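# Stack the matching pair of socks, leave the others apart

## Task

Among the four socks, pick out the two that match and lay them flat on the table, one stacked exactly on the other with toe over toe, heel over heel and cuff over cuff; the remaining two socks must stay on the table, away from the stacked pair and not stacked together themselves.

## Robot and tools

Robot: two arms, left_arm and right_arm, each ending in a two-finger gripper. Base positions in the scene frame: left_arm about (+0.027, +0.319, +0.004) m, right_arm about (+0.021, -0.302, +0.008) m, both nearly unrotated. A camera stand sits behind the arms.

Frames: the scene frame has its origin at table height, halfway between the nominal bases, with +z up, +x pointing out over the table and +y toward left_arm. Arm names do not match image sides. Every hand position, quaternion, velocity, Hand target and wrist-camera pose for an arm is in that arm's own base frame. The table and cam_high use the scene frame. The gripper's fingers point along its local +z and separate along its local y. end_effector_position is the spot between the pads, roughly 1 cm short of the tips. Reported poses may be off by a few centimetres, more when the arm reaches far.

Row layout (used by all motion tools): 16 numbers, left_arm first then right_arm, each as x, y, z (metres, absolute position in that arm's base frame), qw, qx, qy, qz (absolute orientation, w first), opening. Opening runs from -1 (closed) to +1 (fully open, 0.094 m). Both halves are always required even if one arm stays still; for a resting arm, repeat its last reported pose and its intended opening each time. Each control step may rotate the gripper by at most 40 degrees from its measured orientation, so a big turn can need several commands; re-send the intended quaternion rather than copying a drifted one.

execute_actions(actions, cameras): actions is a list of actions; each action is a list of 1 to 15 rows, one row per 1/30 s step, the final row held to fill 15 steps (0.5 s per action). Each target position must lie within 0.6 m, along each of the gripper's own axes, of where that gripper is when the action starts, otherwise the action is rejected for both arms; a badly formed action, or a first action failing this against the latest reported state, rejects the whole call. An empty actions list returns images and the scene number.

move(target, speed, blend, opening_speed, grip_force, blocking, cameras): target is one 16-number row or a list of up to 15 rows; each is an absolute destination, no 0.6 m limit. The grippers follow straight lines, finishing together, within a 10 s cap. speed is in m/s, 0.002 to 2.9, default 0.25 (rotation capped at twice that in rad/s); one value or one per target. blend (m) rounds corners of a list; 0 stops at each point. opening_speed (per second on the -1 to +1 scale, at least 0.2) ramps the fingers, useful for soft cloth. grip_force is newtons per pad, 10 to 50, per arm or shared; it persists, and lower values close slowly. blocking=false returns after about 0.5 s while motion continues; a new move takes over. No collision avoidance: keep arms apart and route around each arm's own base.

wait(seconds 0 to 10, cameras) lets time pass. stop(cameras) brakes a running move. zoom_image(camera, region [x0, y0, x1, y1] pixels, max 504 x 504) enlarges part of the newest image of cam_high, cam_left_wrist or cam_right_wrist (each 672x504). finished_scene(scene) ends the scene irreversibly; call it only once the socks are placed.

Results: per arm, end_effector_position and end_effector_quat_wxyz, Hand target (where the arm is being driven next), Joint positions (last value is finger gap in metres), joint torques, grip_measured (opening on the -1..1 scale, reads a bit wide when empty), grip_effort_nm (motor effort, negative closing; not pad force), and Tool commands. A move adds a move: line such as done, off_target, moving, held or fault, with limits=paced (pose clipped) or limits=held (steps withheld). Done means within 10 mm and 2 degrees; neither done nor off_target proves contact. Resting a few centimetres off target is normal friction. MOTOR HOT appears near 75 °C; at 90 °C an arm folds and stays idle, so avoid long stretched holds or pushing at unreachable poses.

Camera calibration is given in OpenCV form (K, distortion, T_world_to_cam); use cam_high to locate socks on the table and wrist cameras for close checks.

Avoid: socks leaving the table, dropping cloth from height, fast or hard contacts with the table or fixed structures, grippers or wrists touching each other, and one gripper closing on the other's fingers. Approach slowly, grasp cloth gently, lower before releasing, and open well beyond grip_measured to let go.

Each tool is called after ">>>" as a command line: name --argument value for each argument, lists and objects as JSON in quotes; but a table of rows of numbers goes row by row, as --pt "numbers of a row", without its own name.

## Session

>>> execute_actions --actions '[]'

>>> zoom_image --camera "cam_high" --region '[220, 80, 480, 280]'

>>> zoom_image --camera "cam_high" --region '[220, 260, 480, 460]'

Scene clock: 0.00 s.
left_arm: end_effector_position=(+0.3237, -0.0587, +0.2716) grip_measured=+1.000 grip_effort_nm=n/a end_effector_quat_wxyz=(+0.564, -0.083, +0.785, -0.242) | right_arm: end_effector_position=(+0.2880, +0.1055, +0.2884) grip_measured=+1.000 grip_effort_nm=n/a end_effector_quat_wxyz=(+0.699, -0.079, +0.656, +0.274)
Joint positions: left_arm=[-0.05 0.81 0.666 -0.114 0.243 -0.447 0.094] | right_arm=[0.151 0.659 0.323 0.47 -0.339 0.298 0.094]
Joint velocities: within noise
Joint torques (N m): no reading
Heat: left arm: 33 °C; right arm: 30 °C.
Hand target: left_arm +0.3235, -0.0587, +0.2819; +0.575, -0.078, +0.777, -0.243 | right_arm +0.2872, +0.1053, +0.2907; +0.700, -0.079, +0.655, +0.273
Tool commands: left_gripper/opening=+1.0 right_gripper/opening=+1.0
camera_calibration:
cam_left_wrist: T_world_to_cam=[[-0.10267, -0.814162, 0.571488, -0.168304], [-0.587035, -0.414215, -0.695569, 0.397401], [0.803025, -0.406898, -0.435414, -0.0768696], [0, 0, 0, 1]] pos_world=[0.277737, -0.00369504, 0.339133]
cam_right_wrist: T_world_to_cam=[[0.501596, -0.856371, -0.122599, -0.0144418], [-0.194593, 0.0263958, -0.980529, 0.372427], [0.842932, 0.515686, -0.153404, -0.161228], [0, 0, 0, 1]] pos_world=[0.21562, 0.0609452, 0.338672]

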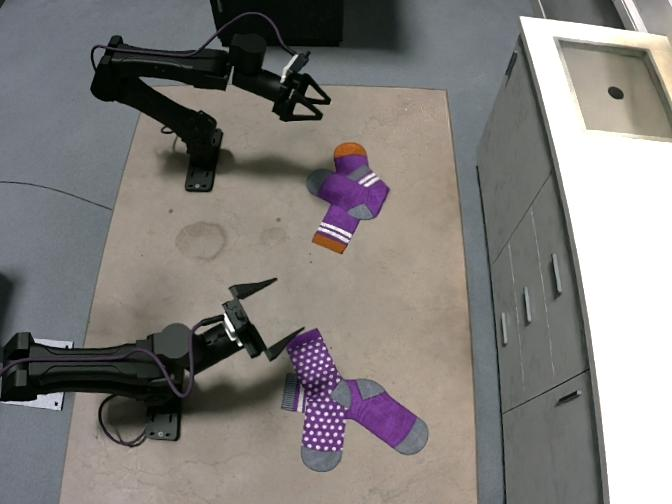

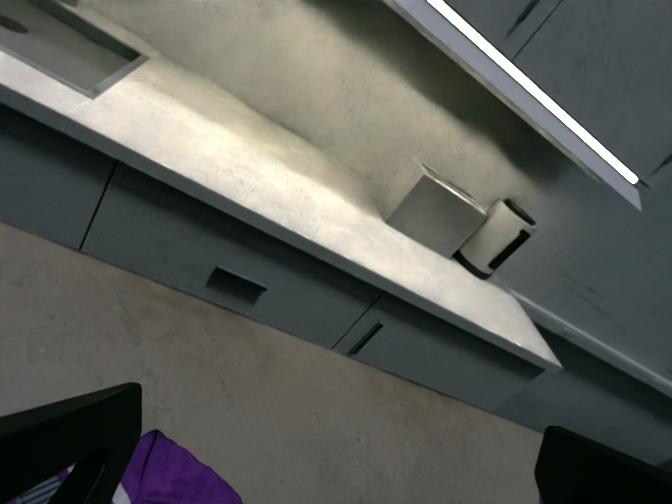

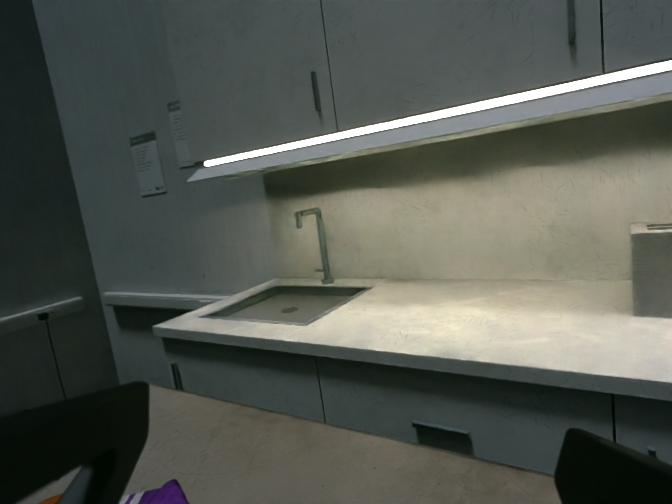

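Scaled by 1.938.

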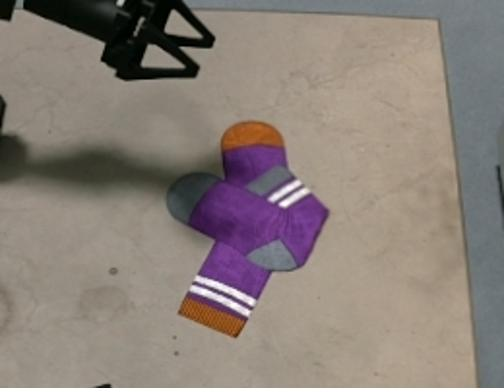

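Scaled by 1.938.

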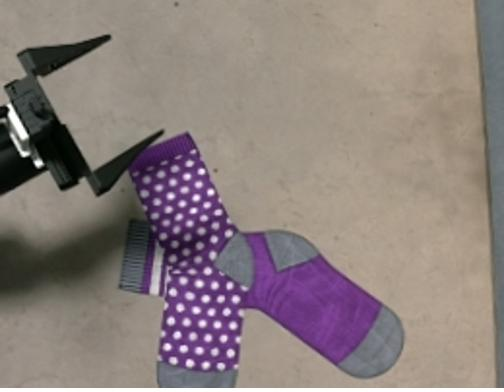

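>>> move --pt "0.22 0.05 0.25 0.17 0 0.985 0 0.9 0.25 -0.05 0.25 0.15 -0.65 0.72 0.14 0.95" --pt "0.22 0.05 0.25 0.17 0 0.985 0 0.9 0.33 -0.12 0.1 0.063 -0.692 0.717 0.06 0.95" --speed 0.4 --blend '[0.03,0]' --cameras '["all"]'

Scene clock: 12.13 s.
left_arm: end_effector_position=(+0.2193, +0.0475, +0.2440) grip_measured=+0.902 grip_effort_nm=-0.13 end_effector_quat_wxyz=(+0.166, +0.001, +0.986, -0.004) | right_arm: end_effector_position=(+0.3282, -0.1206, +0.1045) grip_measured=+0.952 grip_effort_nm=-0.13 end_effector_quat_wxyz=(-0.064, +0.687, -0.721, -0.058)
Joint positions: left_arm=[0.291 1.193 1.436 -1.496 0.102 0.276 0.089] | right_arm=[-0.439 1.928 1.633 -1.338 -0.163 -1.966 0.092]
Joint torques (N m): left_arm=[0.25 -1.46 8.27 0.71 -0.01 0.04] | right_arm=[0.43 -9.5 5.94 0.4 -0.06 -0.09]
Heat: left arm: 35 °C; right arm: 32 °C.
Hand target: left_arm +0.2200, +0.0500, +0.2500; +0.170, +0.000, +0.985, +0.000 | right_arm +0.3300, -0.1199, +0.1000; -0.063, +0.692, -0.717, -0.060
Off the commanded pose: left_arm 0.007 m, 1 deg | right_arm 0.005 m, 1 deg.
move: done
camera_calibration:
cam_left_wrist: T_world_to_cam=[[0.109303, -0.99279, 0.0492023, 0.0126876], [-0.990827, -0.112777, -0.0744527, 0.283645], [0.0794648, -0.0406131, -0.99601, 0.316141], [0, 0, 0, 1]] pos_world=[0.254535, 0.0574241, 0.335373]
cam_right_wrist: T_world_to_cam=[[0.996841, 0.0792066, 0.00578252, -0.314011], [0.0780384, -0.990442, 0.113733, -0.12058], [0.0147356, -0.112922, -0.993495, 0.177156], [0, 0, 0, 1]] pos_world=[0.319819, -0.0745513, 0.191533]

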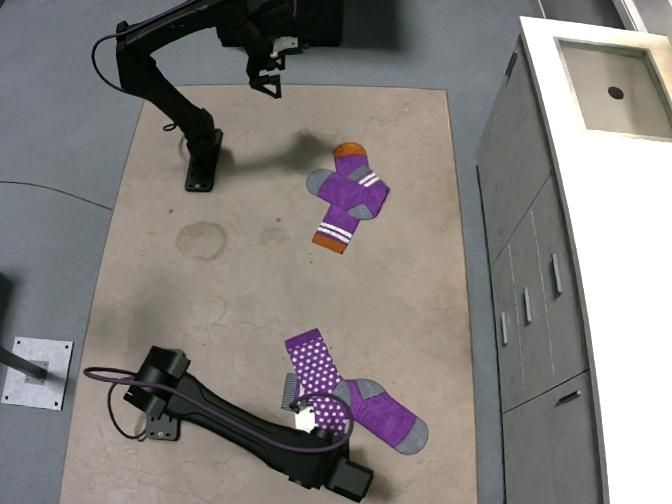

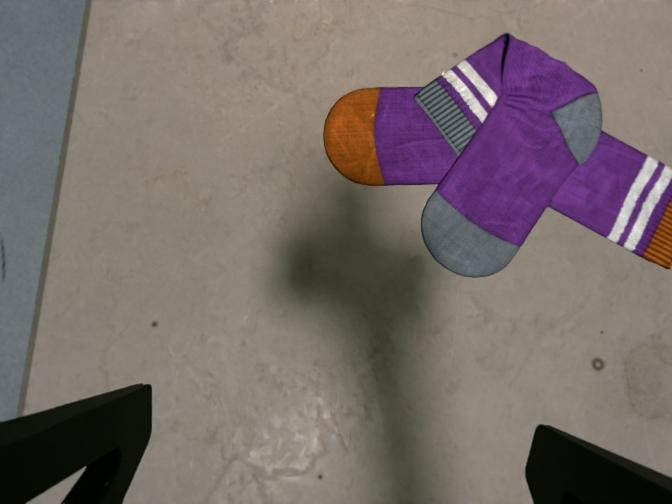

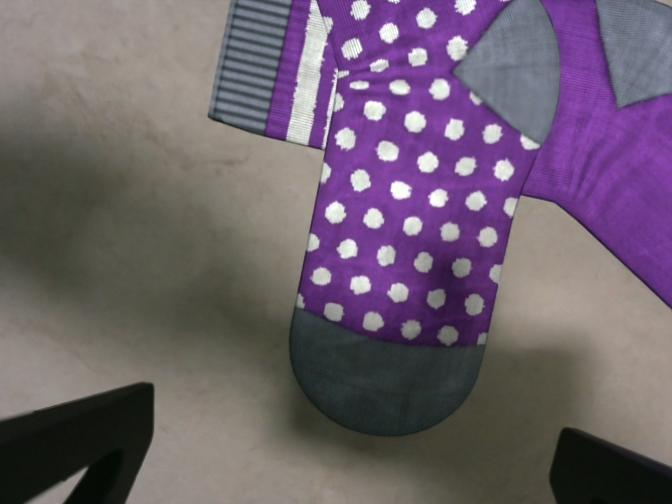

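>>> move --pt "0.29 -0.058 0.12 0.085 0.207 0.974 -0.018 0.9 0.341 -0.127 0.04 0.063 -0.692 0.717 0.06 0.95" --pt "0.295 -0.06 0.10 0.085 0.207 0.974 -0.018 0.9 0.341 -0.127 -0.012 0.063 -0.692 0.717 0.06 0.95" --speed '[0.25,0.08]' --cameras '["cam_left_wrist","cam_right_wrist"]'

Scene clock: 19.77 s.
left_arm: end_effector_position=(+0.2923, -0.0583, +0.1035) grip_measured=+0.902 grip_effort_nm=-0.13 end_effector_quat_wxyz=(+0.084, +0.203, +0.975, -0.021) | right_arm: end_effector_position=(+0.3451, -0.1284, +0.0081) grip_measured=+0.952 grip_effort_nm=-0.12 end_effector_quat_wxyz=(-0.069, +0.690, -0.719, -0.048)
Joint positions: left_arm=[-0.172 1.52 1.153 -1.038 0.046 0.234 0.089] | right_arm=[-0.439 2.06 1.431 -0.983 -0.163 -1.972 0.092]
Joint torques (N m): left_arm=[-0.68 -4.22 6.06 0.76 -0.03 0.02] | right_arm=[0.02 -8.38 3.73 0.79 -0.08 -0.07]
Heat: left arm: 35 °C; right arm: 32 °C.
Hand target: left_arm +0.2950, -0.0600, +0.1001; +0.085, +0.207, +0.974, -0.018 | right_arm +0.3402, -0.1266, -0.0112; -0.063, +0.692, -0.717, -0.060
Off the commanded pose: left_arm 0.005 m, 1 deg | right_arm 0.021 m, 2 deg.
move: off_target (right_arm)
camera_calibration:
cam_left_wrist: T_world_to_cam=[[-0.28914, -0.956858, 0.0286357, 0.0272976], [-0.953106, 0.290541, 0.0847092, 0.329552], [-0.0893746, -0.00280001, -0.995994, 0.217751], [0, 0, 0, 1]] pos_world=[0.341452, -0.0690188, 0.188181]
cam_right_wrist: T_world_to_cam=[[0.99603, 0.0852877, 0.0254948, -0.328727], [0.0815026, -0.988919, 0.124085, -0.119739], [0.0357952, -0.121515, -0.991944, 0.0718971], [0, 0, 0, 1]] pos_world=[0.334607, -0.0816393, 0.0945566]
Images, in order (width x height): cam_left_wrist 672x504, cam_right_wrist 672x504.

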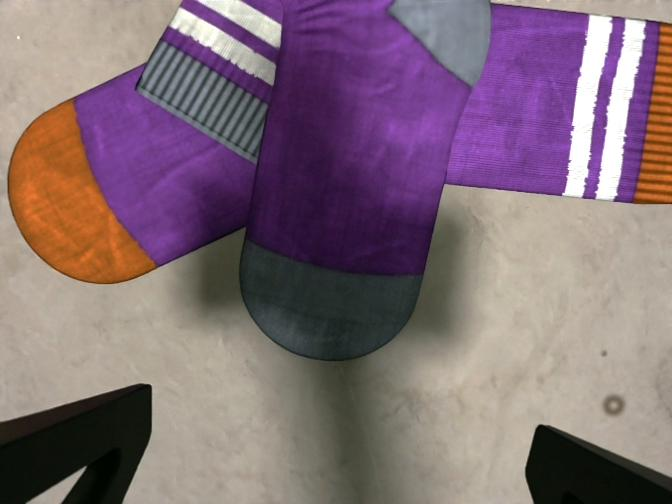

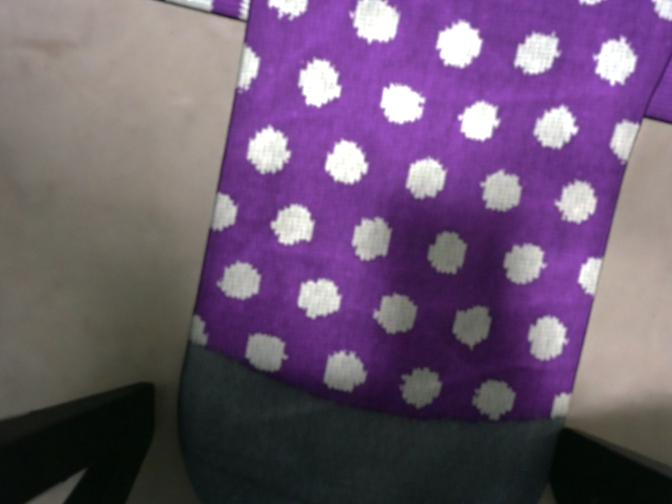

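>>> move --pt "0.301 -0.053 0.05 0.085 0.207 0.974 -0.018 0.9 0.346 -0.133 -0.012 0.063 -0.692 0.717 0.06 0.95" --pt "0.301 -0.053 -0.014 0.085 0.207 0.974 -0.018 0.9 0.346 -0.133 -0.012 0.063 -0.692 0.717 0.06 -1" --speed '[0.15,0.07]' --opening_speed 1.2 --cameras '["cam_left_wrist","cam_right_wrist"]'

Scene clock: 28.07 s.
left_arm: end_effector_position=(+0.2953, -0.0542, +0.0013) grip_measured=+0.902 grip_effort_nm=-0.11 end_effector_quat_wxyz=(+0.077, +0.208, +0.975, -0.022) | right_arm: end_effector_position=(+0.3447, -0.1296, +0.0079) grip_measured=-0.924 grip_effort_nm=-1.04 end_effector_quat_wxyz=(-0.069, +0.691, -0.718, -0.048)
Joint positions: left_arm=[-0.153 1.675 0.883 -0.626 0.053 0.263 0.089] | right_arm=[-0.442 2.061 1.432 -0.984 -0.163 -1.979 0.004]
Joint torques (N m): left_arm=[0.16 -2.92 3.21 1.47 -0.05 0] | right_arm=[-0.46 -6.61 6.24 0.63 -0.07 -0.09]
Heat: left arm: 35 °C; right arm: 32 °C.
Hand target: left_arm +0.2997, -0.0528, -0.0129; +0.084, +0.207, +0.975, -0.018 | right_arm +0.3451, -0.1326, -0.0113; -0.063, +0.692, -0.717, -0.060
Off the commanded pose: left_arm 0.016 m, 1 deg | right_arm 0.020 m, 1 deg.
move: off_target (left_arm, right_arm); target 2's new opening was sent with right_arm's hand 0.020 m and 2 deg from that target
camera_calibration:
cam_left_wrist: T_world_to_cam=[[-0.298504, -0.953864, 0.0322239, 0.037929], [-0.948967, 0.300233, 0.0965507, 0.339121], [-0.101771, -0.0017586, -0.994806, 0.119961], [0, 0, 0, 1]] pos_world=[0.345345, -0.0654254, 0.085373]
cam_right_wrist: T_world_to_cam=[[0.995705, 0.0889062, 0.0258432, -0.327641], [0.0850725, -0.988684, 0.123555, -0.122062], [0.0365356, -0.120826, -0.992001, 0.0712771], [0, 0, 0, 1]] pos_world=[0.334014, -0.0829389, 0.0942556]
Images, in order (width x height): cam_left_wrist 672x504, cam_right_wrist 672x504.

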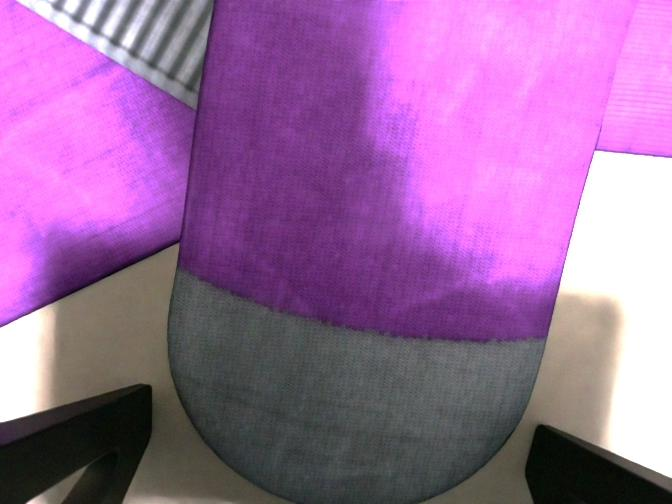

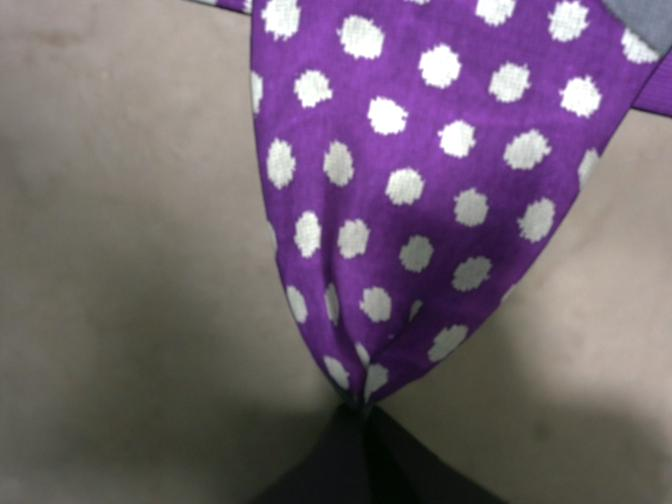

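>>> move --pt "0.30 -0.054 0.002 0.085 0.207 0.974 -0.018 0.9 0.34 -0.03 0.25 0.25 -0.64 0.68 0.22 -1" --pt "0.30 -0.054 0.002 0.085 0.207 0.974 -0.018 0.9 0.37 0.10 0.39 0.36 -0.6 0.69 0.26 -1" --pt "0.30 -0.054 0.002 0.085 0.207 0.974 -0.018 0.9 0.44 0.25 0.34 0.36 -0.6 0.69 0.26 -1" --pt "0.30 -0.054 0.002 0.085 0.207 0.974 -0.018 0.9 0.44 0.20 0.05 0.15 -0.646 0.744 0.114 -1" --speed '[0.2,0.22,0.22,0.2]' --blend '[0.03,0.03,0.02,0]' --cameras '["cam_high","cam_left_wrist"]'

Scene clock: 38.17 s.
left_arm: end_effector_position=(+0.2951, -0.0541, +0.0015) grip_measured=+0.902 grip_effort_nm=-0.11 end_effector_quat_wxyz=(+0.077, +0.208, +0.975, -0.022) | right_arm: end_effector_position=(+0.4450, +0.1986, +0.0651) grip_measured=-0.924 grip_effort_nm=-1.05 end_effector_quat_wxyz=(+0.163, -0.640, +0.743, +0.108)
Joint positions: left_arm=[-0.153 1.675 0.883 -0.627 0.053 0.263 0.089] | right_arm=[0.298 2.223 1.872 -0.998 -0.327 -1.086 0.004]
Joint torques (N m): left_arm=[-0.02 -5.18 5.91 0.75 -0.08 -0.07] | right_arm=[0.5 -12.1 5.09 0.99 -0.21 -0.09]
Heat: left arm: 35 °C; right arm: 32 °C.
Hand target: left_arm +0.2999, -0.0540, +0.0020; +0.085, +0.207, +0.974, -0.018 | right_arm +0.4397, +0.1998, +0.0503; +0.149, -0.644, +0.742, +0.114
Off the commanded pose: left_arm 0.005 m, 1 deg | right_arm 0.016 m, 2 deg.
move: off_target (right_arm)
camera_calibration:
cam_left_wrist: T_world_to_cam=[[-0.298521, -0.953858, 0.0322497, 0.0378966], [-0.948919, 0.300253, 0.0969581, 0.338957], [-0.102167, -0.00165828, -0.994766, 0.120289], [0, 0, 0, 1]] pos_world=[0.345245, -0.0654253, 0.0855728]
Images, in order (width x height): cam_high 672x504, cam_left_wrist 672x504.

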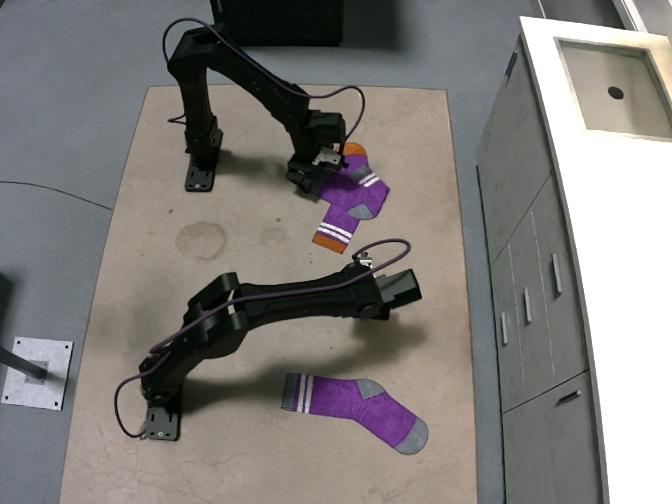

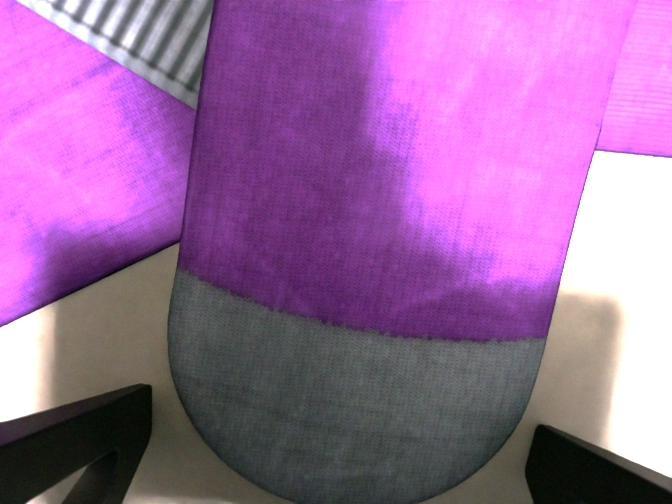

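>>> move --pt "0.30 -0.054 -0.014 0.085 0.207 0.974 -0.018 0.9 0.44 0.185 0.015 0.15 -0.646 0.744 0.114 -1" --pt "0.303 -0.055 -0.019 0.085 0.207 0.974 -0.018 -1 0.44 0.185 0.015 0.15 -0.646 0.744 0.114 0.4" --speed 0.12 --opening_speed 1.2 --cameras '["cam_left_wrist"]'

>>> move --pt "0.30 -0.055 0.1 0.085 0.207 0.974 -0.018 -1 0.43 0.17 0.14 0.15 -0.646 0.744 0.114 0.6" --pt "0.27 -0.12 0.39 0.37 0.1 0.92 -0.04 -1 0.18 -0.05 0.24 0.15 -0.3 0.9 0.1 0.9" --speed '[0.15,0.25]' --cameras '["all"]'

>>> zoom_image --camera "cam_high" --region '[240, 100, 440, 300]'

Scene clock: 46.73 s.
left_arm: end_effector_position=(+0.3197, -0.0608, +0.0016) grip_measured=-0.961 grip_effort_nm=-1.00 end_effector_quat_wxyz=(+0.124, +0.208, +0.970, -0.027) | right_arm: end_effector_position=(+0.4457, +0.1862, +0.0331) grip_measured=+0.398 grip_effort_nm=0.10 end_effector_quat_wxyz=(+0.165, -0.643, +0.741, +0.103)
Joint positions: left_arm=[-0.153 1.693 0.882 -0.513 0.068 0.262 0.002] | right_arm=[0.274 2.231 1.756 -0.877 -0.327 -1.12 0.066]
Joint torques (N m): left_arm=[-0.27 -2.91 3.36 0.62 -0.21 -0.07] | right_arm=[-0.17 -11.33 5.08 0.97 -0.27 -0.08]
Heat: left arm: 35 °C; right arm: 32 °C.
Hand target: left_arm +0.3023, -0.0549, -0.0175; +0.085, +0.207, +0.974, -0.018 | right_arm +0.4396, +0.1848, +0.0154; +0.150, -0.644, +0.742, +0.114
Off the commanded pose: left_arm 0.027 m, 5 deg | right_arm 0.019 m, 2 deg.
move: off_target (left_arm, right_arm); target 2's new opening was sent with left_arm's hand 0.022 m and 1 deg from that target
camera_calibration:
cam_left_wrist: T_world_to_cam=[[-0.303209, -0.952367, 0.0325769, 0.0404986], [-0.952858, 0.303413, 0.00141816, 0.365947], [-0.0112349, -0.0306112, -0.999468, 0.092017], [0, 0, 0, 1]] pos_world=[0.362009, -0.0696469, 0.0901298]
Images, in order (width x height): cam_left_wrist 672x504.

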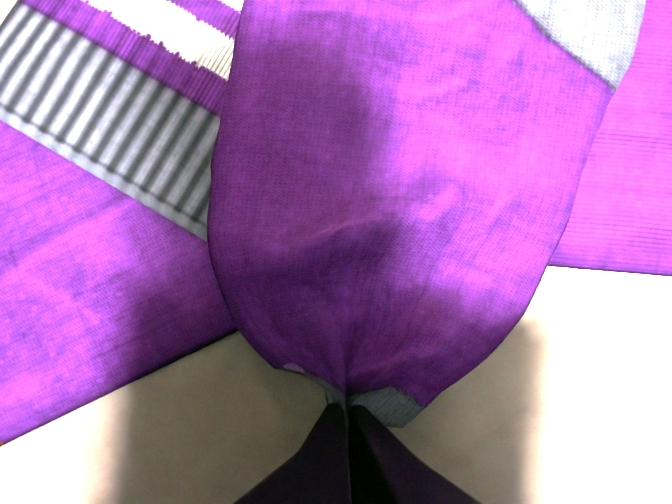

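Scene clock: 51.13 s.
left_arm: end_effector_position=(+0.2701, -0.1203, +0.3846) grip_measured=-0.969 grip_effort_nm=-1.04 end_effector_quat_wxyz=(+0.364, +0.103, +0.925, -0.041) | right_arm: end_effector_position=(+0.1855, -0.0527, +0.2472) grip_measured=+0.898 grip_effort_nm=0.10 end_effector_quat_wxyz=(+0.224, -0.288, +0.931, -0.008)
Joint positions: left_arm=[-0.561 1.367 1.992 -1.474 -0.228 -0.253 0.001] | right_arm=[-0.598 1.067 1.352 -1.55 -0.338 -1.146 0.089]
Joint torques (N m): left_arm=[-0.61 -2.07 6.89 1.34 -0.21 -0.08] | right_arm=[-0.18 -0.96 4.49 0.84 -0.21 -0.08]
Heat: left arm: 35 °C; right arm: 32 °C.
Hand target: left_arm +0.2699, -0.1199, +0.3900; +0.371, +0.100, +0.922, -0.040 | right_arm +0.1807, -0.0497, +0.2396; +0.212, -0.288, +0.934, +0.007
Off the commanded pose: left_arm 0.005 m, 1 deg | right_arm 0.009 m, 15 deg.
joint sent to its limit (right arm) — joint 4 (wrist pitch), lower limit. The joint targets are off in orientation, not in position.
move: off_target (right_arm); target 2's new opening was sent with right_arm's hand 0.009 m and 15 deg from that target
camera_calibration:
cam_left_wrist: T_world_to_cam=[[-0.134589, -0.987284, 0.0845951, -0.113516], [-0.878556, 0.0794104, -0.470992, 0.470743], [0.458285, -0.137712, -0.878072, 0.286045], [0, 0, 0, 1]] pos_world=[0.267206, -0.110063, 0.482487]
cam_right_wrist: T_world_to_cam=[[0.6299, -0.756389, 0.176355, -0.19608], [-0.748826, -0.65171, -0.120557, 0.170752], [0.206121, -0.0561205, -0.976916, 0.292137], [0, 0, 0, 1]] pos_world=[0.191159, -0.0206377, 0.340558]

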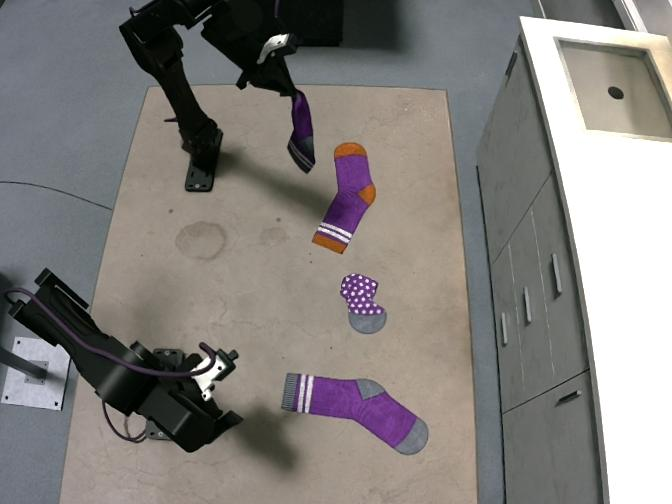

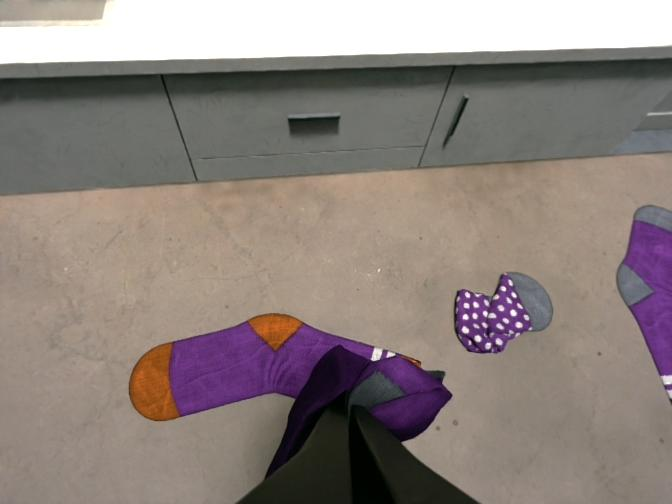

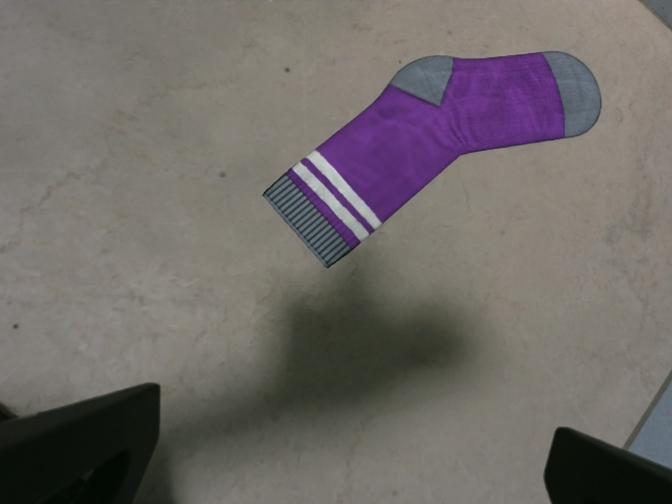

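Scaled by 2.520.

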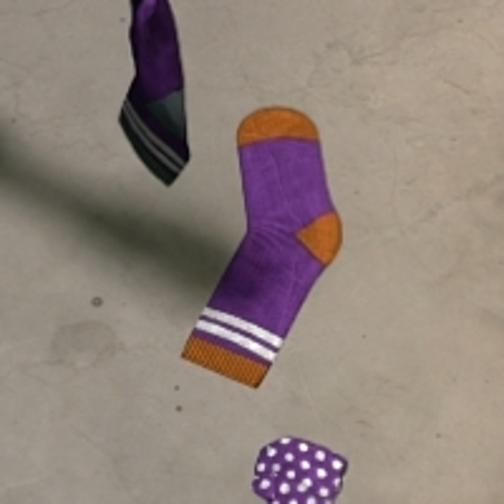

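>>> move --pt "0.26 -0.2 0.39 0.25 0.62 0.7 -0.25 -1 0.18 -0.08 0.24 0.21 -0.288 0.934 0 0.9" --pt "0.25 -0.25 0.39 0.22 0.8 0.53 -0.25 -1 0.15 -0.12 0.24 0.21 -0.1 0.97 0 0.9" --speed 0.3 --cameras '["cam_high"]'

>>> zoom_image --camera "cam_high" --region '[220, 80, 400, 260]'

Scene clock: 63.57 s.
left_arm: end_effector_position=(+0.2522, -0.2463, +0.3853) grip_measured=-0.969 grip_effort_nm=-1.04 end_effector_quat_wxyz=(+0.364, +0.726, +0.546, -0.206) | right_arm: end_effector_position=(+0.1527, -0.1272, +0.2409) grip_measured=+0.898 grip_effort_nm=0.10 end_effector_quat_wxyz=(+0.214, -0.103, +0.971, -0.036)
Joint positions: left_arm=[-0.443 1.667 2.223 -1.562 0.694 1.2 0.001] | right_arm=[-1.021 1.111 1.352 -1.55 -0.356 -1.185 0.089]
Joint torques (N m): left_arm=[-0.42 -4.12 7.09 1.1 0.45 0.01] | right_arm=[-0.47 -2.89 5.09 0.76 -0.38 0.11]
Heat: left arm: 35 °C; right arm: 32 °C.
Hand target: left_arm +0.2498, -0.2501, +0.3895; +0.368, +0.728, +0.537, -0.214 | right_arm +0.1506, -0.1202, +0.2395; +0.218, -0.095, +0.971, -0.024
Off the commanded pose: left_arm 0.006 m, 19 deg | right_arm 0.008 m, 4 deg.
joint sent to its limit (left arm) — joint 4 (wrist pitch), lower limit. The joint targets are off in orientation, not in position.
joint sent to its limit (right arm) — joint 4 (wrist pitch), lower limit. The joint targets are off in orientation, not in position.
move: off_target (left_arm, right_arm)
Images, in order (width x height): cam_high 672x504.

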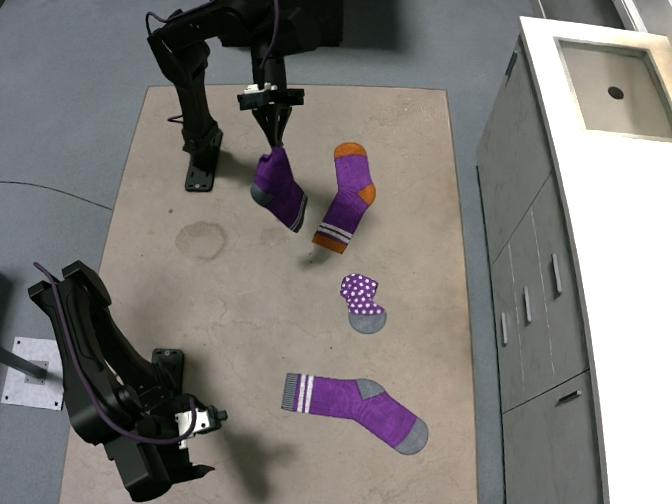

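Scaled by 2.800.

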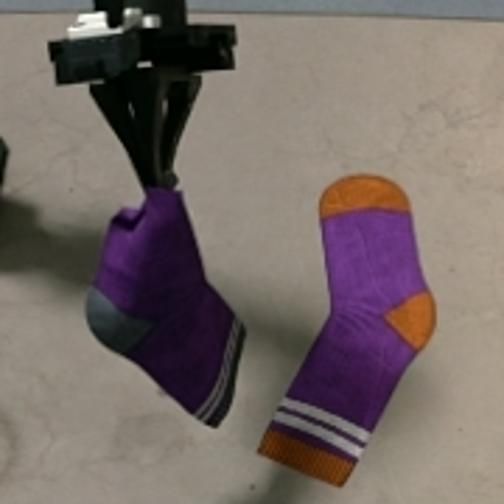

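>>> move --pt "0.24 -0.35 0.36 0.2 0.74 0.62 -0.2 -1 0.15 -0.12 0.24 0.21 -0.1 0.97 0 0.95" --pt "0.22 -0.2 0.17 0.13 0.73 0.66 -0.13 -1 0.15 -0.12 0.24 0.21 -0.1 0.97 0 0.95" --pt "0.20 -0.07 0.02 0.06 0.73 0.68 -0.06 -1 0.15 -0.12 0.24 0.21 -0.1 0.97 0 0.95" --pt "0.20 -0.065 0.015 0.06 0.73 0.68 -0.06 0.5 0.15 -0.12 0.24 0.21 -0.1 0.97 0 0.95" --speed '[0.15,0.13,0.13,0.13]' --blend '[0.01,0.03,0,0]' --cameras '["cam_high"]'

>>> zoom_image --camera "cam_high" --region '[200, 140, 380, 320]'

Scene clock: 75.77 s.
left_arm: end_effector_position=(+0.1987, -0.0654, +0.0163) grip_measured=+0.498 grip_effort_nm=0.11 end_effector_quat_wxyz=(+0.056, +0.730, +0.679, -0.060) | right_arm: end_effector_position=(+0.1527, -0.1272, +0.2409) grip_measured=+0.948 grip_effort_nm=0.10 end_effector_quat_wxyz=(+0.215, -0.103, +0.971, -0.036)
Joint positions: left_arm=[-0.181 1.413 0.699 -0.839 0.164 1.461 0.07] | right_arm=[-1.021 1.111 1.352 -1.55 -0.356 -1.185 0.092]
Joint torques (N m): left_arm=[0.5 -3.45 5.24 0.49 0.12 0.03] | right_arm=[-0.46 -2.89 5.09 0.76 -0.38 0.11]
Heat: left arm: 35 °C; right arm: 32 °C.
Hand target: left_arm +0.1999, -0.0650, +0.0150; +0.060, +0.729, +0.679, -0.060 | right_arm +0.1506, -0.1202, +0.2395; +0.218, -0.095, +0.971, -0.024
Off the commanded pose: left_arm 0.002 m, 0 deg | right_arm 0.008 m, 4 deg.
joint sent to its limit (right arm) — joint 4 (wrist pitch), lower limit. The joint targets are off in orientation, not in position.
move: off_target (right_arm); blend cut to 0 m at target 1
Images, in order (width x height): cam_high 672x504.

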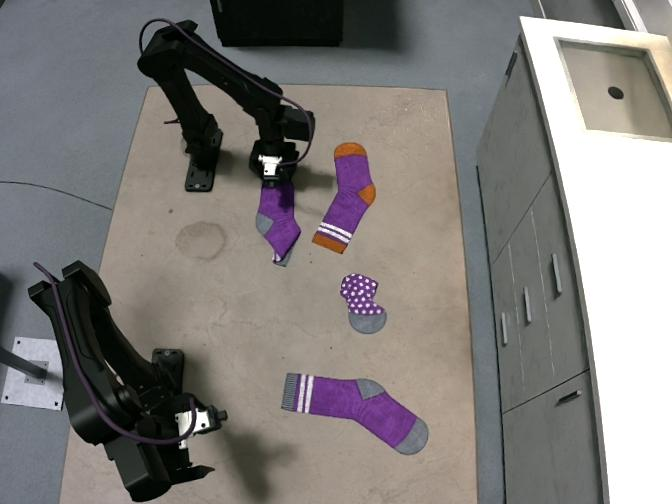

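Scaled by 2.800.

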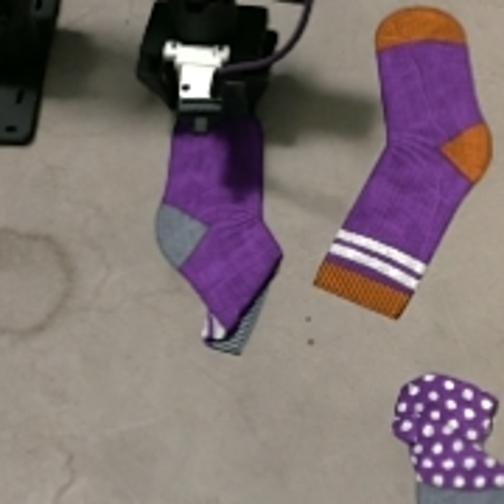

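>>> move --target '[0.20,-0.068,-0.012,0.06,0.73,0.68,-0.06,-1,0.15,-0.12,0.24,0.21,-0.1,0.97,0,0.95]' --opening_speed 1.2

>>> move --pt "0.22 -0.15 0.2 0.13 0.73 0.66 -0.13 -1 0.15 -0.12 0.24 0.21 -0.1 0.97 0 0.95" --pt "0.24 -0.33 0.40 0.22 0.74 0.58 -0.25 -1 0.15 -0.12 0.24 0.21 -0.1 0.97 0 0.95" --speed 0.16 --blend '[0.03,0]' --cameras '["cam_high"]'

>>> zoom_image --camera "cam_high" --region '[200, 140, 380, 320]'

Scene clock: 81.33 s.
left_arm: end_effector_position=(+0.2042, -0.0704, +0.0032) grip_measured=-0.985 grip_effort_nm=-0.83 end_effector_quat_wxyz=(+0.075, +0.728, +0.679, -0.061) | right_arm: end_effector_position=(+0.1527, -0.1272, +0.2409) grip_measured=+0.948 grip_effort_nm=0.10 end_effector_quat_wxyz=(+0.215, -0.103, +0.971, -0.036)
Joint positions: left_arm=[-0.181 1.44 0.659 -0.741 0.187 1.454 0.001] | right_arm=[-1.021 1.111 1.352 -1.55 -0.356 -1.185 0.092]
Joint torques (N m): left_arm=[-0.54 -0.94 2.63 0.85 -0.08 -0.08] | right_arm=[-0.46 -2.89 5.09 0.75 -0.38 0.11]
Heat: left arm: 35 °C; right arm: 32 °C.
Hand target: left_arm +0.1992, -0.0677, -0.0106; +0.060, +0.729, +0.679, -0.060 | right_arm +0.1506, -0.1202, +0.2395; +0.218, -0.095, +0.971, -0.024
Off the commanded pose: left_arm 0.016 m, 2 deg | right_arm 0.008 m, 4 deg.
joint sent to its limit (right arm) — joint 4 (wrist pitch), lower limit. The joint targets are off in orientation, not in position.
move: off_target (left_arm, right_arm)

Scene clock: 85.23 s.
left_arm: end_effector_position=(+0.2413, -0.3261, +0.3972) grip_measured=-0.986 grip_effort_nm=-0.77 end_effector_quat_wxyz=(+0.338, +0.696, +0.583, -0.250) | right_arm: end_effector_position=(+0.1527, -0.1272, +0.2409) grip_measured=+0.948 grip_effort_nm=0.10 end_effector_quat_wxyz=(+0.215, -0.103, +0.971, -0.036)
Joint positions: left_arm=[-0.684 1.884 2.553 -1.567 0.596 0.849 0.001] | right_arm=[-1.021 1.111 1.352 -1.55 -0.356 -1.185 0.092]
Joint torques (N m): left_arm=[-0.14 -5.15 6.68 1.31 0.36 -0.09] | right_arm=[-0.46 -2.91 5.09 0.75 -0.38 0.11]
Heat: left arm: 35 °C; right arm: 32 °C.
Hand target: left_arm +0.2397, -0.3298, +0.3995; +0.338, +0.695, +0.579, -0.260 | right_arm +0.1506, -0.1202, +0.2395; +0.218, -0.095, +0.971, -0.024
Off the commanded pose: left_arm 0.005 m, 14 deg | right_arm 0.008 m, 4 deg.
joint sent to its limit (left arm) — joint 4 (wrist pitch), lower limit. The joint targets are off in orientation, not in position.
joint sent to its limit (right arm) — joint 4 (wrist pitch), lower limit. The joint targets are off in orientation, not in position.
move: off_target (left_arm, right_arm)
Images, in order (width x height): cam_high 672x504.

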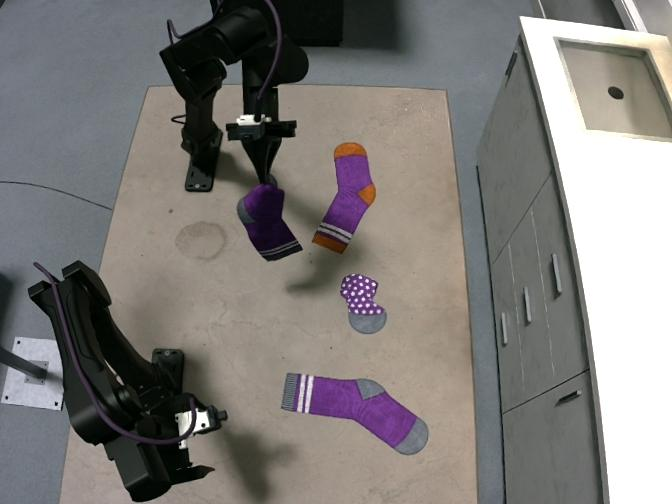

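Scaled by 2.800.

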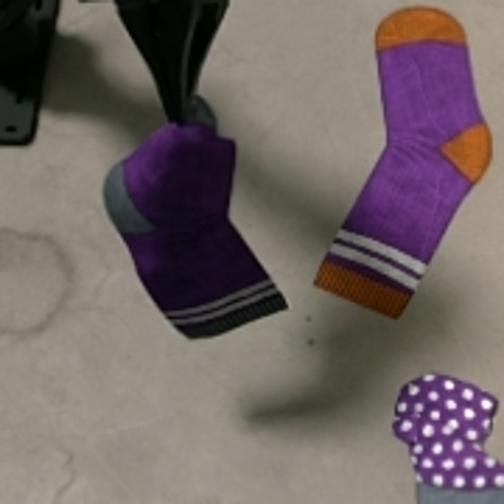

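>>> move --pt "0.235 -0.32 0.29 0.2 0.74 0.62 -0.2 -1 0.15 -0.12 0.24 0.21 -0.1 0.97 0 0.95" --pt "0.22 -0.21 0.15 0.13 0.73 0.66 -0.13 -1 0.15 -0.12 0.24 0.21 -0.1 0.97 0 0.95" --pt "0.20 -0.09 0.02 0.06 0.73 0.68 -0.06 -1 0.15 -0.12 0.24 0.21 -0.1 0.97 0 0.95" --pt "0.20 -0.09 0.015 0.06 0.73 0.68 -0.06 0.5 0.15 -0.12 0.24 0.21 -0.1 0.97 0 0.95" --speed '[0.12,0.13,0.13,0.13]' --blend '[0.005,0.03,0,0]' --cameras '["cam_high"]'

>>> zoom_image --camera "cam_high" --region '[200, 140, 380, 320]'

Scene clock: 95.90 s.
left_arm: end_effector_position=(+0.1977, -0.0903, +0.0147) grip_measured=+0.498 grip_effort_nm=0.11 end_effector_quat_wxyz=(+0.053, +0.730, +0.679, -0.063) | right_arm: end_effector_position=(+0.1527, -0.1272, +0.2409) grip_measured=+0.948 grip_effort_nm=0.10 end_effector_quat_wxyz=(+0.215, -0.103, +0.971, -0.036)
Joint positions: left_arm=[-0.299 1.439 0.714 -0.817 0.162 1.341 0.07] | right_arm=[-1.021 1.111 1.352 -1.55 -0.356 -1.185 0.092]
Joint torques (N m): left_arm=[0.51 -4.15 5.04 0.53 0.09 0.05] | right_arm=[-0.47 -2.89 5.09 0.75 -0.38 0.11]
Heat: left arm: 35 °C; right arm: 32 °C.
Hand target: left_arm +0.2000, -0.0900, +0.0151; +0.060, +0.729, +0.679, -0.060 | right_arm +0.1506, -0.1202, +0.2395; +0.218, -0.095, +0.971, -0.024
Off the commanded pose: left_arm 0.002 m, 1 deg | right_arm 0.008 m, 4 deg.
joint sent to its limit (right arm) — joint 4 (wrist pitch), lower limit. The joint targets are off in orientation, not in position.
move: off_target (right_arm)
Images, in order (width x height): cam_high 672x504.

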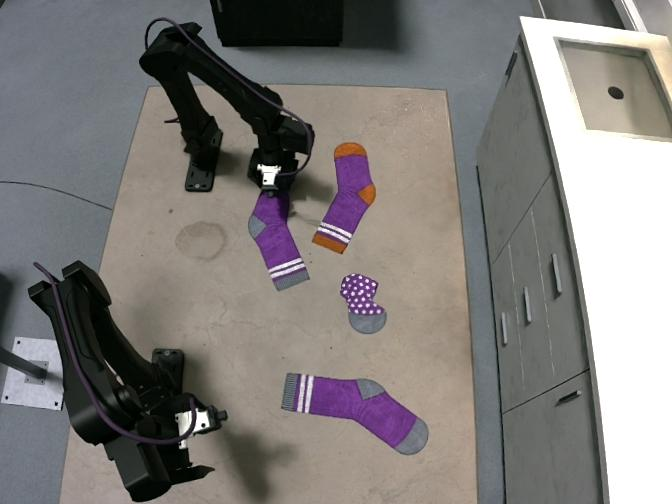

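Scaled by 2.800.

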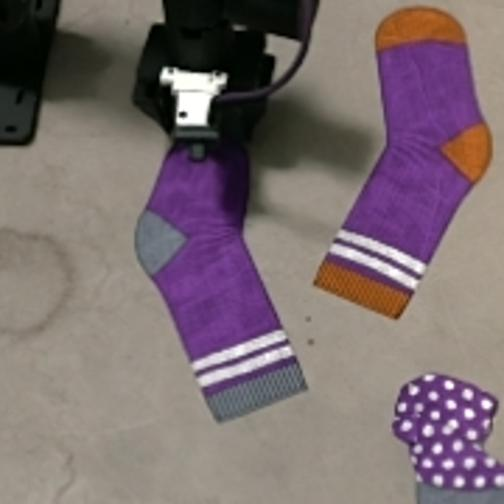

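>>> move --pt "0.2 -0.06 0.14 0.06 0.73 0.68 -0.06 0.5 0.22 0.1 0.2 0.048 -0.7 0.7 0.073 0.95" --pt "0.2 0.08 0.25 0.17 0 0.985 0 0.5 0.283 0.256 0.1 0.048 -0.831 0.55 0.073 0.95" --speed 0.3 --cameras '["cam_right_wrist","cam_high"]'

Scene clock: 112.67 s.
left_arm: end_effector_position=(+0.1993, +0.0780, +0.2452) grip_measured=+0.498 grip_effort_nm=0.11 end_effector_quat_wxyz=(+0.168, +0.005, +0.986, -0.002) | right_arm: end_effector_position=(+0.2757, +0.2487, +0.1000) grip_measured=+0.948 grip_effort_nm=0.09 end_effector_quat_wxyz=(-0.040, +0.827, -0.556, -0.076)
Joint positions: left_arm=[0.509 1.175 1.432 -1.532 0.167 0.495 0.07] | right_arm=[0.649 1.927 1.615 -1.233 -0.17 -1.306 0.092]
Joint torques (N m): left_arm=[0.35 -1.05 8.03 0.72 0.04 -0.05] | right_arm=[0.36 -8.79 8.54 0.6 -0.1 -0.1]
Heat: left arm: 35 °C; right arm: 33 °C.
Hand target: left_arm +0.2000, +0.0799, +0.2500; +0.170, +0.000, +0.985, +0.000 | right_arm +0.2828, +0.2558, +0.1001; -0.048, +0.831, -0.550, -0.073
Off the commanded pose: left_arm 0.005 m, 1 deg | right_arm 0.010 m, 1 deg.
move: done
camera_calibration:
cam_right_wrist: T_world_to_cam=[[0.869352, 0.493863, -0.018087, -0.356421], [0.49252, -0.862816, 0.113895, 0.103778], [0.0406428, -0.107923, -0.993328, 0.206775], [0, 0, 0, 1]] pos_world=[0.250339, 0.287881, 0.187129]
Images, in order (width x height): cam_high 672x504, cam_right_wrist 672x504.

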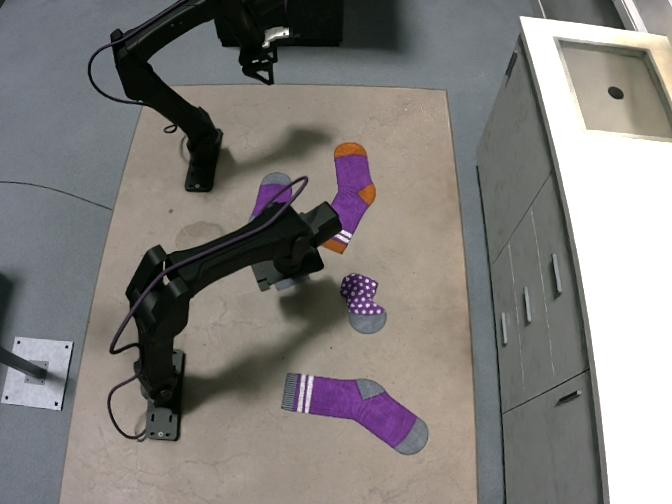

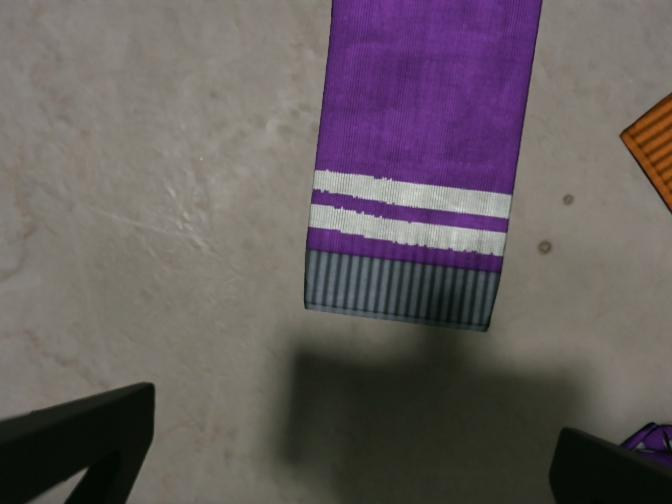

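>>> move --pt "0.2 0.08 0.25 0.17 0 0.985 0 0.5 0.287 0.270 0.05 0.048 -0.803 0.594 0.06 0.95" --pt "0.2 0.08 0.25 0.17 0 0.985 0 0.5 0.287 0.268 -0.012 0.048 -0.803 0.594 0.06 0.95" --speed '[0.3,0.08]' --cameras '["cam_right_wrist"]'

>>> move --target '[0.2,0.08,0.25,0.17,0,0.985,0,0.5,0.287,0.268,-0.014,0.048,-0.803,0.594,0.06,-1]' --opening_speed 1.2 --cameras '["cam_right_wrist"]'

Scene clock: 118.63 s.
left_arm: end_effector_position=(+0.1993, +0.0781, +0.2452) grip_measured=+0.498 grip_effort_nm=0.11 end_effector_quat_wxyz=(+0.168, +0.005, +0.986, -0.002) | right_arm: end_effector_position=(+0.2913, +0.2723, +0.0093) grip_measured=+0.948 grip_effort_nm=0.09 end_effector_quat_wxyz=(-0.064, +0.804, -0.589, -0.056)
Joint positions: left_arm=[0.509 1.175 1.432 -1.532 0.167 0.494 0.07] | right_arm=[0.686 2.046 1.414 -0.841 -0.14 -1.185 0.092]
Joint torques (N m): left_arm=[0.28 -1.02 8.17 0.76 0.05 -0.07] | right_arm=[-0.09 -8.54 3.86 1.01 -0.08 0.07]
Heat: left arm: 35 °C; right arm: 33 °C.
Hand target: left_arm +0.2000, +0.0800, +0.2500; +0.170, +0.000, +0.985, +0.000 | right_arm +0.2863, +0.2674, -0.0111; -0.048, +0.802, -0.593, -0.060
Off the commanded pose: left_arm 0.005 m, 1 deg | right_arm 0.022 m, 2 deg.
move: off_target (right_arm)
camera_calibration:
cam_right_wrist: T_world_to_cam=[[0.907534, 0.418287, 0.037654, -0.374334], [0.410973, -0.902965, 0.125523, 0.161353], [0.0865049, -0.0984415, -0.991376, 0.102604], [0, 0, 0, 1]] pos_world=[0.264534, 0.312376, 0.0955611]
Images, in order (width x height): cam_right_wrist 672x504.

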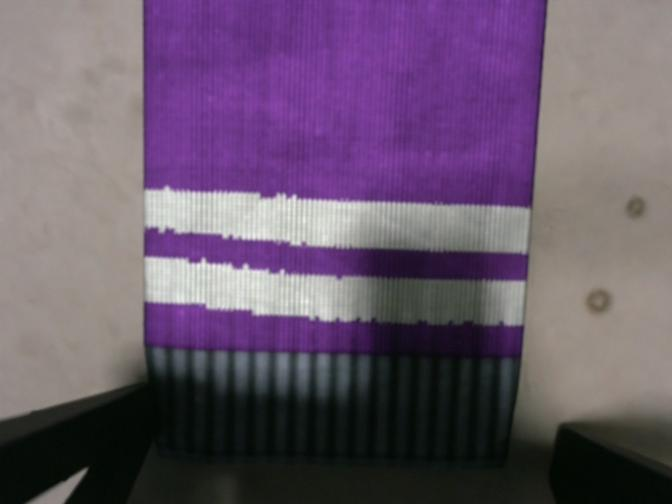

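Scene clock: 120.47 s.
left_arm: end_effector_position=(+0.1993, +0.0781, +0.2452) grip_measured=+0.498 grip_effort_nm=0.11 end_effector_quat_wxyz=(+0.168, +0.005, +0.986, -0.002) | right_arm: end_effector_position=(+0.2923, +0.2749, +0.0094) grip_measured=-0.926 grip_effort_nm=-1.04 end_effector_quat_wxyz=(-0.070, +0.804, -0.588, -0.058)
Joint positions: left_arm=[0.509 1.175 1.432 -1.532 0.167 0.494 0.07] | right_arm=[0.686 2.046 1.412 -0.829 -0.148 -1.185 0.003]
Joint torques (N m): left_arm=[0.39 -0.84 8.21 0.7 0.09 -0.08] | right_arm=[-0.09 -8.35 3.73 0.97 0 0.07]
Heat: left arm: 35 °C; right arm: 32 °C.
Hand target: left_arm +0.2000, +0.0800, +0.2500; +0.170, +0.000, +0.985, +0.000 | right_arm +0.2862, +0.2674, -0.0129; -0.048, +0.802, -0.593, -0.060
Off the commanded pose: left_arm 0.005 m, 1 deg | right_arm 0.025 m, 3 deg.
move: off_target (right_arm)
camera_calibration:
cam_right_wrist: T_world_to_cam=[[0.907098, 0.41843, 0.0457184, -0.376311], [0.411248, -0.904161, 0.115618, 0.163602], [0.0897149, -0.0860752, -0.992241, 0.098518], [0, 0, 0, 1]] pos_world=[0.265231, 0.313862, 0.0960426]
Images, in order (width x height): cam_right_wrist 672x504.

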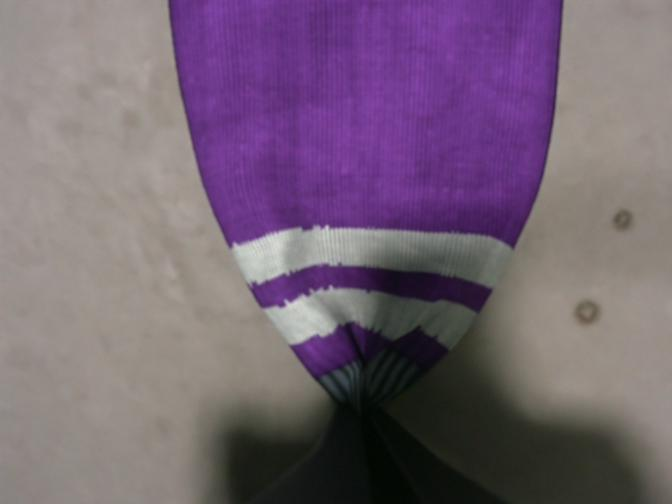

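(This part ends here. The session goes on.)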